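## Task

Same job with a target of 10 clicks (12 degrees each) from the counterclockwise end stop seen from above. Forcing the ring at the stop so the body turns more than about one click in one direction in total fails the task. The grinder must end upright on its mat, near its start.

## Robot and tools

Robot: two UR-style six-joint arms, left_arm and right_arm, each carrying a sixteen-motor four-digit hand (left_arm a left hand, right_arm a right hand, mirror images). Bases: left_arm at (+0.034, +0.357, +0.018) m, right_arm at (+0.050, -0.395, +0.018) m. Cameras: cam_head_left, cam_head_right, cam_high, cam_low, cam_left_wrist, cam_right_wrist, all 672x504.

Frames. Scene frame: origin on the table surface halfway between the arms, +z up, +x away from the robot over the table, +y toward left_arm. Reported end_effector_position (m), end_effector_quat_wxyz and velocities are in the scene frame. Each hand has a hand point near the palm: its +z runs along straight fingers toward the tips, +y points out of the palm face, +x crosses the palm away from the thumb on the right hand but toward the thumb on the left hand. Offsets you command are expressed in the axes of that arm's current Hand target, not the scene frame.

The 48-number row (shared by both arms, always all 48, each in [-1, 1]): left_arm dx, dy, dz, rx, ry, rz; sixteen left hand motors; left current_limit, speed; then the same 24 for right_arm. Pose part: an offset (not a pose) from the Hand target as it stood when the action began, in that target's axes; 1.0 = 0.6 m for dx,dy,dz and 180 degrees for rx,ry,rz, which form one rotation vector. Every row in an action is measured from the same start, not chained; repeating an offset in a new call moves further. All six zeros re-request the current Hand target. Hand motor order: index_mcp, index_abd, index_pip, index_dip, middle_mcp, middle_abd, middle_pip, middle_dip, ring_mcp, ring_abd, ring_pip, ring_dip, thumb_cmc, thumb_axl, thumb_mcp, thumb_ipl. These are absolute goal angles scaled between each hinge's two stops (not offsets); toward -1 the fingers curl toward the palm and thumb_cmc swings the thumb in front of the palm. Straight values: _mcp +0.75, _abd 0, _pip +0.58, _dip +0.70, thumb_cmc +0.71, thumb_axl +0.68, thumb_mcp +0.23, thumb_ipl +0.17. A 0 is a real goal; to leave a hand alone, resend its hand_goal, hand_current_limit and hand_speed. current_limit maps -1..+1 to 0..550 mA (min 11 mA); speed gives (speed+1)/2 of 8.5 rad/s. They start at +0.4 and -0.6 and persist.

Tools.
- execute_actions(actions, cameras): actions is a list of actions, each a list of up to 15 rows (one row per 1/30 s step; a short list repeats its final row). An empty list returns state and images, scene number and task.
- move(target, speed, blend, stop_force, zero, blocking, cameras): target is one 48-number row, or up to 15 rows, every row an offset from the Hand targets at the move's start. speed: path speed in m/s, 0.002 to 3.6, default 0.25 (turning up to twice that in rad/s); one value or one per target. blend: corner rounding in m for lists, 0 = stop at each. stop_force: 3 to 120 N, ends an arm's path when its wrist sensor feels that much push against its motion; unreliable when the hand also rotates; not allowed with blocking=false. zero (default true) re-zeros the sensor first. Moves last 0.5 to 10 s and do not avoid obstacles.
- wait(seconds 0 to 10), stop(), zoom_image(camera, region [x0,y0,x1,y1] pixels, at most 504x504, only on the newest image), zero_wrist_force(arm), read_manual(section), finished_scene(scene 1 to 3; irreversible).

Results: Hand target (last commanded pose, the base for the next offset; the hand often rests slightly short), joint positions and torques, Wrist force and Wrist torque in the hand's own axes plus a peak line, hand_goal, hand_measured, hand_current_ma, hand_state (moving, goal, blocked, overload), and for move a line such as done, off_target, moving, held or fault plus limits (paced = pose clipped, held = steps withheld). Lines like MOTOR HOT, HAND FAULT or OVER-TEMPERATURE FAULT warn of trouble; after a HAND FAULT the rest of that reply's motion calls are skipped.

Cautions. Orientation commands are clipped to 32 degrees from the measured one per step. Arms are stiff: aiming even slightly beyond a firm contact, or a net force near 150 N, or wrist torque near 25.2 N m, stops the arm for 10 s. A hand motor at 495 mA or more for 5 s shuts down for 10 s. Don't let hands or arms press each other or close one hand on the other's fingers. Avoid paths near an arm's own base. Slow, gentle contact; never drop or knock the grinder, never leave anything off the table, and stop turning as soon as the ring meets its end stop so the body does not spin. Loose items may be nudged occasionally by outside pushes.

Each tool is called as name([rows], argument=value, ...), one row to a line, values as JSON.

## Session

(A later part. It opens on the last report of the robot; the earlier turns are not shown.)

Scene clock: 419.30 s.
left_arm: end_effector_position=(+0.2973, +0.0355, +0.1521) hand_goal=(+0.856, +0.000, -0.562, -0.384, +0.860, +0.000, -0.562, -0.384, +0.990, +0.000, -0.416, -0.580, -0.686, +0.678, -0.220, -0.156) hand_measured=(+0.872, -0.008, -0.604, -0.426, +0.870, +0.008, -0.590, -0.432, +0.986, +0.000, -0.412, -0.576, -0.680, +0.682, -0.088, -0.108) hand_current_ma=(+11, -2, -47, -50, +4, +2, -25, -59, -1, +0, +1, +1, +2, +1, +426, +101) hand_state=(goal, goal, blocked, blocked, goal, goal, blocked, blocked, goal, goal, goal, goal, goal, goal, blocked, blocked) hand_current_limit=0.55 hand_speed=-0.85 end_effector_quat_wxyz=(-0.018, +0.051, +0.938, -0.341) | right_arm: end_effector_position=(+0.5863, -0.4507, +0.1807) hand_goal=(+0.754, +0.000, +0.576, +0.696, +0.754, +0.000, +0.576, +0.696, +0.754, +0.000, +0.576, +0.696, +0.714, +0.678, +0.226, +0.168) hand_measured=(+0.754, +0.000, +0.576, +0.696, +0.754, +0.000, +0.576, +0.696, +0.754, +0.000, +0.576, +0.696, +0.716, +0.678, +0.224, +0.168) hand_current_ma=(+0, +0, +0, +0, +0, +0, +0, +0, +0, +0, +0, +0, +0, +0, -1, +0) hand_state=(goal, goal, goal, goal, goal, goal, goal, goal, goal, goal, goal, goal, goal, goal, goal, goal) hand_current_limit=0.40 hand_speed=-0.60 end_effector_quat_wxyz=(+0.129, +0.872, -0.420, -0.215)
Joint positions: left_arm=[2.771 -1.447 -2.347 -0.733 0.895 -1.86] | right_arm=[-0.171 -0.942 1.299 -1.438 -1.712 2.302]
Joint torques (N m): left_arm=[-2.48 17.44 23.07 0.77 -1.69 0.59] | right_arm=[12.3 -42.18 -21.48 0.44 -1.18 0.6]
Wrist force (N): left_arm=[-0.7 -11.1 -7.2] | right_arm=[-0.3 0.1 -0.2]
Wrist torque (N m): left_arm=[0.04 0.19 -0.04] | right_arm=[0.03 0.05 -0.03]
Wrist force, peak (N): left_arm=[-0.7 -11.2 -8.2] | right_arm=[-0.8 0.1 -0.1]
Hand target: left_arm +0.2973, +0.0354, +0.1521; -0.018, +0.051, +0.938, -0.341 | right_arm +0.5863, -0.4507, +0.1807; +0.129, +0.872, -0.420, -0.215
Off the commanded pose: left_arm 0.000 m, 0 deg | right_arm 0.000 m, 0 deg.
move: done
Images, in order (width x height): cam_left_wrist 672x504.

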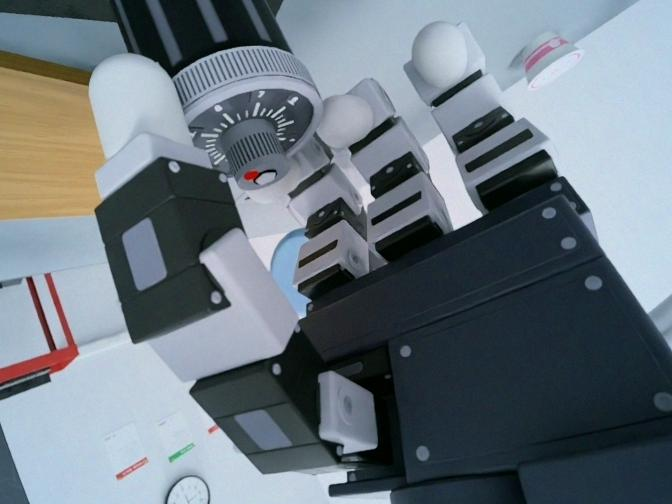

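move([
  [0,-0.00322,-0.00383,0,0,0, 0.855,0,-0.562,-0.384,0.86,0,-0.562,-0.384,0.99,0,-0.416,-0.58,-0.686,0.678,-0.22,-0.157,0.55,-0.85, 0,0,0,0,0,0, 0.754,0,0.576,0.696,0.754,0,0.576,0.696,0.754,0,0.576,0.696,0.714,0.678,0.226,0.168,0.4,-0.6],
  [0,-0.00322,-0.00383,0,0,0, 0.90,0,-0.562,-0.384,0.90,0,-0.562,-0.384,0.99,0,-0.416,-0.58,-0.686,0.678,-0.10,-0.157,0.3,-0.92, 0,0,0,0,0,0, 0.754,0,0.576,0.696,0.754,0,0.576,0.696,0.754,0,0.576,0.696,0.714,0.678,0.226,0.168,0.4,-0.6],
  [0,-0.00322,-0.00383,0,0,0, 0.93,0,-0.562,-0.384,0.93,0,-0.562,-0.384,0.99,0,-0.416,-0.58,-0.686,0.678,-0.05,-0.157,0.3,-0.92, 0,0,0,0,0,0, 0.754,0,0.576,0.696,0.754,0,0.576,0.696,0.754,0,0.576,0.696,0.714,0.678,0.226,0.168,0.4,-0.6],
], speed=0.03, cameras=["cam_left_wrist"])

zoom_image(camera="cam_left_wrist", region=[150, 0, 350, 200])

move([
  [0,-0.0182,-0.0217,0,0,0, 0.99,0,-0.416,-0.58,0.99,0,-0.416,-0.58,0.99,0,-0.416,-0.58,-0.686,0.678,0.06,-0.157,0.4,-0.7, 0,0,0,0,0,0, 0.754,0,0.576,0.696,0.754,0,0.576,0.696,0.754,0,0.576,0.696,0.714,0.678,0.226,0.168,0.4,-0.6],
  [0,-0.0182,-0.0217,0,-0.1929,-0.2298, 0.99,0,-0.416,-0.58,0.99,0,-0.416,-0.58,0.99,0,-0.416,-0.58,-0.686,0.678,0.06,-0.157,0.4,-0.7, 0,0,0,0,0,0, 0.754,0,0.576,0.696,0.754,0,0.576,0.696,0.754,0,0.576,0.696,0.714,0.678,0.226,0.168,0.4,-0.6],
], speed=[0.06,0.45], cameras=["cam_left_wrist"])

zoom_image(camera="cam_left_wrist", region=[130, 0, 330, 200])

Scene clock: 433.63 s.
left_arm: end_effector_position=(+0.2973, +0.0354, +0.1551) hand_goal=(+0.930, +0.000, -0.562, -0.384, +0.930, +0.000, -0.562, -0.384, +0.990, +0.000, -0.416, -0.580, -0.686, +0.678, -0.050, -0.156) hand_measured=(+0.914, -0.002, -0.564, -0.386, +0.918, +0.004, -0.564, -0.386, +0.986, +0.000, -0.412, -0.576, -0.684, +0.680, -0.054, -0.154) hand_current_ma=(-9, +0, +0, +0, -6, +1, +0, +0, -1, +0, +1, +1, +0, +0, -2, +1) hand_state=(goal, goal, goal, goal, goal, goal, goal, goal, goal, goal, goal, goal, goal, goal, goal, goal) hand_current_limit=0.30 hand_speed=-0.92 end_effector_quat_wxyz=(-0.018, +0.051, +0.938, -0.341) | right_arm: end_effector_position=(+0.5863, -0.4507, +0.1807) hand_goal=(+0.754, +0.000, +0.576, +0.696, +0.754, +0.000, +0.576, +0.696, +0.754, +0.000, +0.576, +0.696, +0.714, +0.678, +0.226, +0.168) hand_measured=(+0.754, +0.000, +0.576, +0.696, +0.754, +0.000, +0.576, +0.696, +0.754, +0.000, +0.576, +0.696, +0.716, +0.678, +0.224, +0.168) hand_current_ma=(+0, +0, +0, +0, +0, +0, +0, +0, +0, +0, +0, +0, +0, +0, -1, +0) hand_state=(goal, goal, goal, goal, goal, goal, goal, goal, goal, goal, goal, goal, goal, goal, goal, goal) hand_current_limit=0.40 hand_speed=-0.60 end_effector_quat_wxyz=(+0.129, +0.872, -0.420, -0.215)
Joint positions: left_arm=[2.771 -1.442 -2.342 -0.744 0.894 -1.86] | right_arm=[-0.171 -0.942 1.299 -1.438 -1.712 2.302]
Joint torques (N m): left_arm=[-8.44 2.89 10.51 3.76 -1.86 0.84] | right_arm=[12.39 -41.97 -21.13 0.38 -1.3 0.69]
Wrist force (N): left_arm=[-0.4 -2.7 1.0] | right_arm=[-0.3 0.2 -0.1]
Wrist torque (N m): left_arm=[0.03 0.21 -0.07] | right_arm=[0.03 0.04 -0.02]
Wrist force, peak (N): left_arm=[-0.7 -11.0 -7.0] | right_arm=[-0.6 0.6 -0.2]
Hand target: left_arm +0.2973, +0.0354, +0.1551; -0.018, +0.051, +0.938, -0.341 | right_arm +0.5863, -0.4507, +0.1807; +0.129, +0.872, -0.420, -0.215
Off the commanded pose: left_arm 0.000 m, 0 deg | right_arm 0.000 m, 0 deg.
move: done
Images, in order (width x height): cam_left_wrist 672x504.

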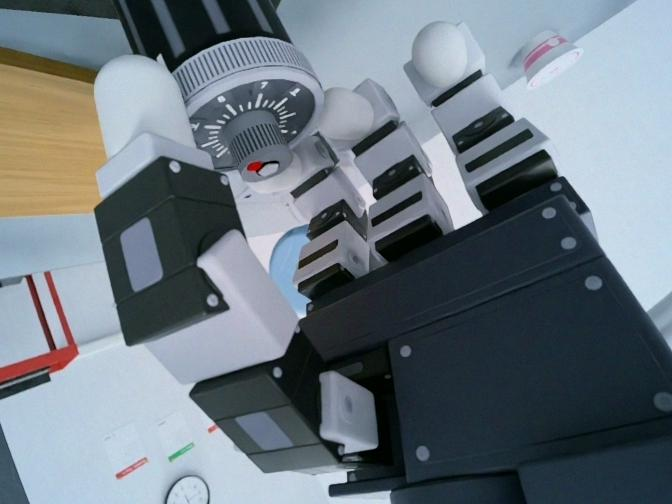

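Scaled by 2.520.

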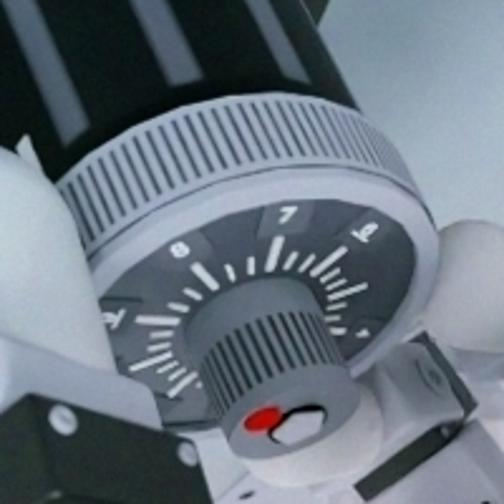

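Scene clock: 435.83 s.
left_arm: end_effector_position=(+0.2972, +0.0353, +0.1720) hand_goal=(+0.990, +0.000, -0.416, -0.580, +0.990, +0.000, -0.416, -0.580, +0.990, +0.000, -0.416, -0.580, -0.686, +0.678, +0.060, -0.156) hand_measured=(+0.974, -0.002, -0.418, -0.576, +0.978, +0.004, -0.418, -0.576, +0.986, +0.000, -0.412, -0.576, -0.684, +0.680, +0.054, -0.154) hand_current_ma=(-11, +0, +0, +1, -7, +1, +0, +1, -1, +0, +1, +1, +0, +0, -3, +0) hand_state=(goal, goal, goal, goal, goal, goal, goal, goal, goal, goal, goal, goal, goal, goal, goal, goal) hand_current_limit=0.40 hand_speed=-0.70 end_effector_quat_wxyz=(+0.139, -0.380, +0.859, -0.313) | right_arm: end_effector_position=(+0.5863, -0.4507, +0.1807) hand_goal=(+0.754, +0.000, +0.576, +0.696, +0.754, +0.000, +0.576, +0.696, +0.754, +0.000, +0.576, +0.696, +0.714, +0.678, +0.226, +0.168) hand_measured=(+0.754, +0.000, +0.576, +0.696, +0.754, +0.000, +0.576, +0.696, +0.754, +0.000, +0.576, +0.696, +0.716, +0.678, +0.224, +0.168) hand_current_ma=(+0, +0, +0, +0, +0, +0, +0, +0, +0, +0, +0, +0, +0, +0, -1, +0) hand_state=(goal, goal, goal, goal, goal, goal, goal, goal, goal, goal, goal, goal, goal, goal, goal, goal) hand_current_limit=0.40 hand_speed=-0.60 end_effector_quat_wxyz=(+0.129, +0.872, -0.420, -0.215)
Joint positions: left_arm=[2.662 -1.409 -2.458 -0.169 1.383 -2.912] | right_arm=[-0.171 -0.942 1.299 -1.438 -1.712 2.302]
Joint torques (N m): left_arm=[11.15 12.4 27.79 2.88 0.93 -1.07] | right_arm=[12.37 -41.91 -21.17 0.29 -1.26 0.59]
Wrist force (N): left_arm=[-0.5 -2.4 1.1] | right_arm=[-0.2 0.5 0.0]
Wrist torque (N m): left_arm=[0.05 0.25 -0.08] | right_arm=[0.06 0.04 -0.01]
Wrist force, peak (N): left_arm=[-0.3 -2.9 1.3] | right_arm=[-0.6 0.3 -0.3]
Hand target: left_arm +0.2973, +0.0354, +0.1721; +0.139, -0.381, +0.859, -0.313 | right_arm +0.5863, -0.4507, +0.1807; +0.129, +0.872, -0.420, -0.215
Off the commanded pose: left_arm 0.000 m, 0 deg | right_arm 0.000 m, 0 deg.
move: done
Images, in order (width x height): cam_left_wrist 672x504.

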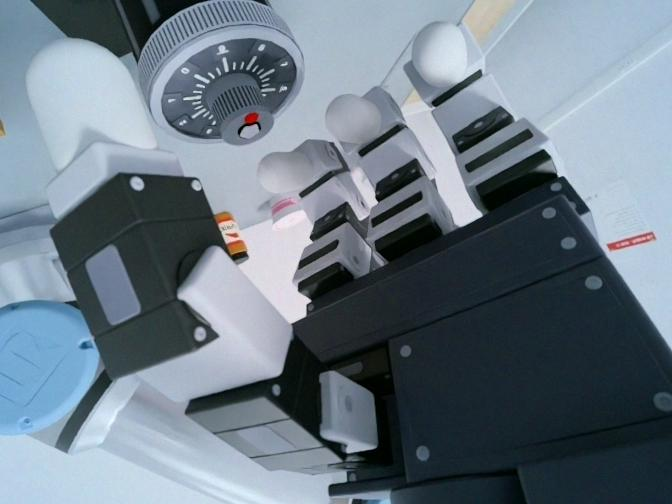

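Scaled by 2.520.

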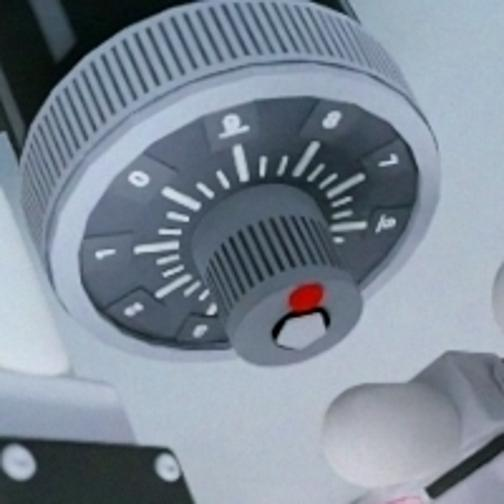

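move(target=[0,0.0129,0.0153,0,0,0, 0.99,0,-0.416,-0.58,0.99,0,-0.416,-0.58,0.99,0,-0.416,-0.58,-0.686,0.678,0.06,-0.157,0.4,-0.7, 0,0,0,0,0,0, 0.754,0,0.576,0.696,0.754,0,0.576,0.696,0.754,0,0.576,0.696,0.714,0.678,0.226,0.168,0.4,-0.6], speed=0.05, stop_force=5, cameras=["cam_left_wrist"])

zoom_image(camera="cam_left_wrist", region=[150, 0, 350, 200])

Scene clock: 442.87 s.
left_arm: end_effector_position=(+0.2973, +0.0354, +0.1601) hand_goal=(+0.990, +0.000, -0.416, -0.580, +0.990, +0.000, -0.416, -0.580, +0.990, +0.000, -0.416, -0.580, -0.686, +0.678, +0.060, -0.156) hand_measured=(+0.974, -0.002, -0.418, -0.576, +0.978, +0.004, -0.418, -0.576, +0.986, +0.000, -0.412, -0.576, -0.684, +0.680, +0.054, -0.154) hand_current_ma=(-10, +0, +0, +1, -7, +1, +0, +1, -1, +0, +1, +1, +0, +0, -3, +0) hand_state=(goal, goal, goal, goal, goal, goal, goal, goal, goal, goal, goal, goal, goal, goal, goal, goal) hand_current_limit=0.40 hand_speed=-0.70 end_effector_quat_wxyz=(+0.139, -0.381, +0.859, -0.313) | right_arm: end_effector_position=(+0.5863, -0.4507, +0.1807) hand_goal=(+0.754, +0.000, +0.576, +0.696, +0.754, +0.000, +0.576, +0.696, +0.754, +0.000, +0.576, +0.696, +0.714, +0.678, +0.226, +0.168) hand_measured=(+0.754, +0.000, +0.576, +0.696, +0.754, +0.000, +0.576, +0.696, +0.754, +0.000, +0.576, +0.696, +0.716, +0.678, +0.224, +0.168) hand_current_ma=(+0, +0, +0, +0, +0, +0, +0, +0, +0, +0, +0, +0, +0, +0, -1, +0) hand_state=(goal, goal, goal, goal, goal, goal, goal, goal, goal, goal, goal, goal, goal, goal, goal, goal) hand_current_limit=0.40 hand_speed=-0.60 end_effector_quat_wxyz=(+0.129, +0.872, -0.420, -0.215)
Joint positions: left_arm=[2.662 -1.44 -2.475 -0.12 1.384 -2.912] | right_arm=[-0.171 -0.942 1.299 -1.438 -1.712 2.302]
Joint torques (N m): left_arm=[5.92 26.99 26.67 3.12 -2.04 0.99] | right_arm=[12.57 -42.05 -21.17 0.36 -1.26 0.66]
Wrist force (N): left_arm=[-0.3 -2.1 0.9] | right_arm=[-0.5 0.0 0.0]
Wrist torque (N m): left_arm=[0.11 0.22 -0.06] | right_arm=[0.01 0.07 -0.04]
Wrist force, peak (N): left_arm=[-0.5 -2.9 0.5] | right_arm=[-0.8 0.2 -0.4]
Hand target: left_arm +0.2973, +0.0354, +0.1601; +0.139, -0.381, +0.859, -0.313 | right_arm +0.5863, -0.4507, +0.1807; +0.129, +0.872, -0.420, -0.215
Off the commanded pose: left_arm 0.000 m, 0 deg | right_arm 0.000 m, 0 deg.
move: done
Images, in order (width x height): cam_left_wrist 672x504.

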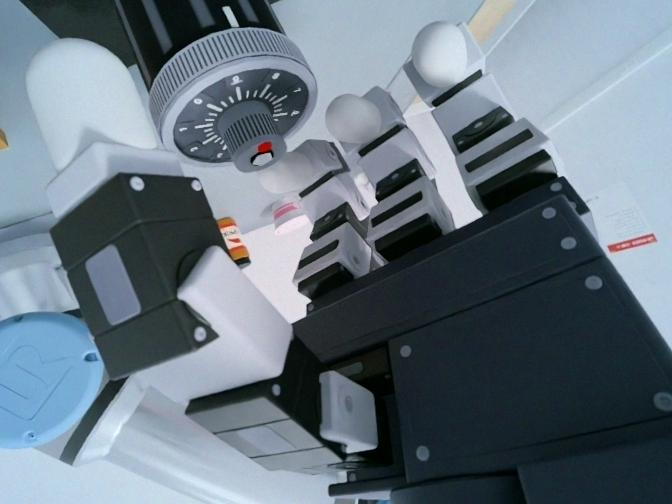

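Scaled by 2.520.

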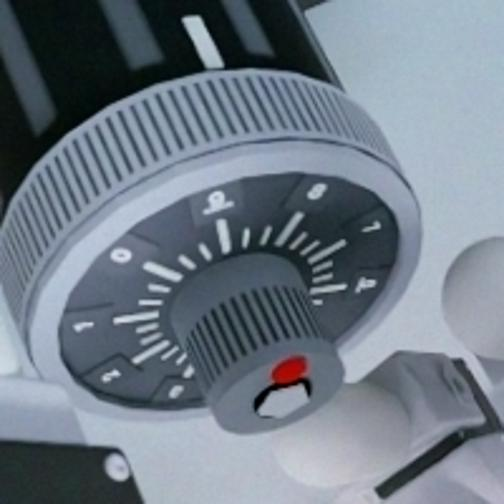

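move(target=[0,-0.1179,-0.1404,0,0,0, 0.99,0,-0.416,-0.58,0.99,0,-0.416,-0.58,0.99,0,-0.416,-0.58,-0.686,0.678,0.06,-0.157,0.4,-0.7, 0,0,0,0,0,0, 0.754,0,0.576,0.696,0.754,0,0.576,0.696,0.754,0,0.576,0.696,0.714,0.678,0.226,0.168,0.4,-0.6], speed=0.1, cameras=["cam_high","cam_low"])

Scene clock: 454.10 s.
left_arm: end_effector_position=(+0.2971, +0.0353, +0.2702) hand_goal=(+0.990, +0.000, -0.416, -0.580, +0.990, +0.000, -0.416, -0.580, +0.990, +0.000, -0.416, -0.580, -0.686, +0.678, +0.060, -0.156) hand_measured=(+0.974, -0.002, -0.418, -0.576, +0.978, +0.004, -0.418, -0.576, +0.986, +0.000, -0.412, -0.576, -0.684, +0.680, +0.054, -0.154) hand_current_ma=(-10, +0, +0, +1, -7, +1, +0, +1, -1, +0, +1, +1, +0, +0, -3, +0) hand_state=(goal, goal, goal, goal, goal, goal, goal, goal, goal, goal, goal, goal, goal, goal, goal, goal) hand_current_limit=0.40 hand_speed=-0.70 end_effector_quat_wxyz=(+0.139, -0.380, +0.859, -0.313) | right_arm: end_effector_position=(+0.5863, -0.4507, +0.1807) hand_goal=(+0.754, +0.000, +0.576, +0.696, +0.754, +0.000, +0.576, +0.696, +0.754, +0.000, +0.576, +0.696, +0.714, +0.678, +0.226, +0.168) hand_measured=(+0.754, +0.000, +0.576, +0.696, +0.754, +0.000, +0.576, +0.696, +0.754, +0.000, +0.576, +0.696, +0.716, +0.678, +0.224, +0.168) hand_current_ma=(+0, +0, +0, +0, +0, +0, +0, +0, +0, +0, +0, +0, +0, +0, -1, +0) hand_state=(goal, goal, goal, goal, goal, goal, goal, goal, goal, goal, goal, goal, goal, goal, goal, goal) hand_current_limit=0.40 hand_speed=-0.60 end_effector_quat_wxyz=(+0.129, +0.872, -0.420, -0.215)
Joint positions: left_arm=[2.662 -1.236 -2.282 -0.517 1.384 -2.912] | right_arm=[-0.171 -0.942 1.299 -1.438 -1.712 2.302]
Joint torques (N m): left_arm=[6.36 -3.27 18.19 2.02 -1.04 1.08] | right_arm=[12.72 -41.63 -21.11 0.31 -1.29 0.67]
Wrist force (N): left_arm=[-0.4 -2.6 0.6] | right_arm=[-0.3 0.4 -0.1]
Wrist torque (N m): left_arm=[0.05 0.22 0.03] | right_arm=[0.06 0.04 -0.01]
Wrist force, peak (N): left_arm=[-0.3 -3.3 -0.1] | right_arm=[-0.5 0.7 -0.4]
Hand target: left_arm +0.2972, +0.0353, +0.2701; +0.139, -0.381, +0.859, -0.313 | right_arm +0.5863, -0.4507, +0.1807; +0.129, +0.872, -0.420, -0.215
Off the commanded pose: left_arm 0.000 m, 0 deg | right_arm 0.000 m, 0 deg.
move: done
Images, in order (width x height): cam_high 672x504, cam_low 672x504.

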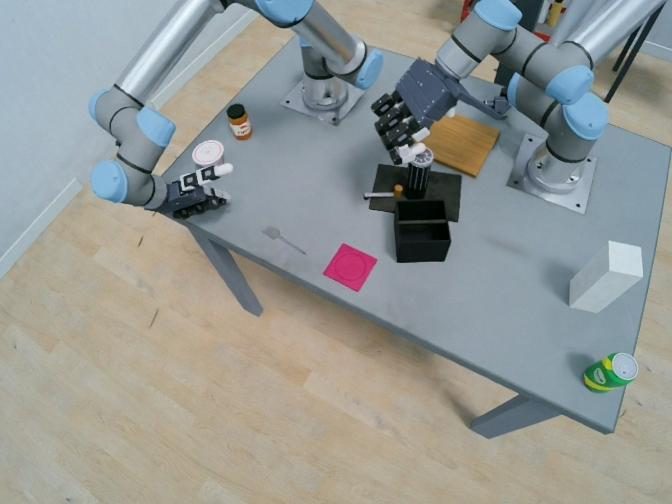

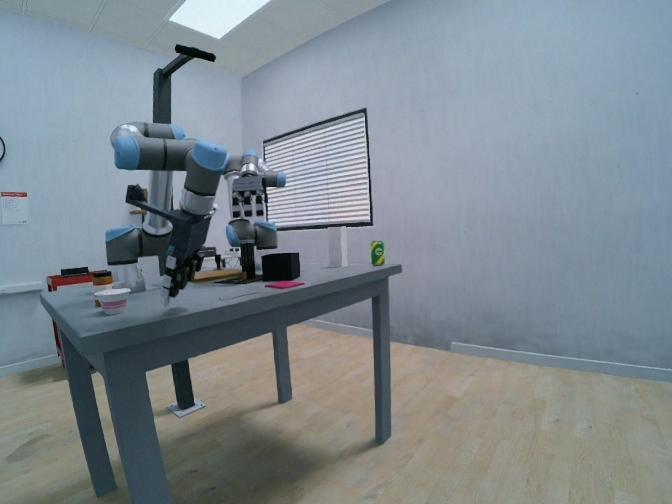

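Grinder is standing on its mat.

finished_scene(scene=3)

The scene is finished: the task was done.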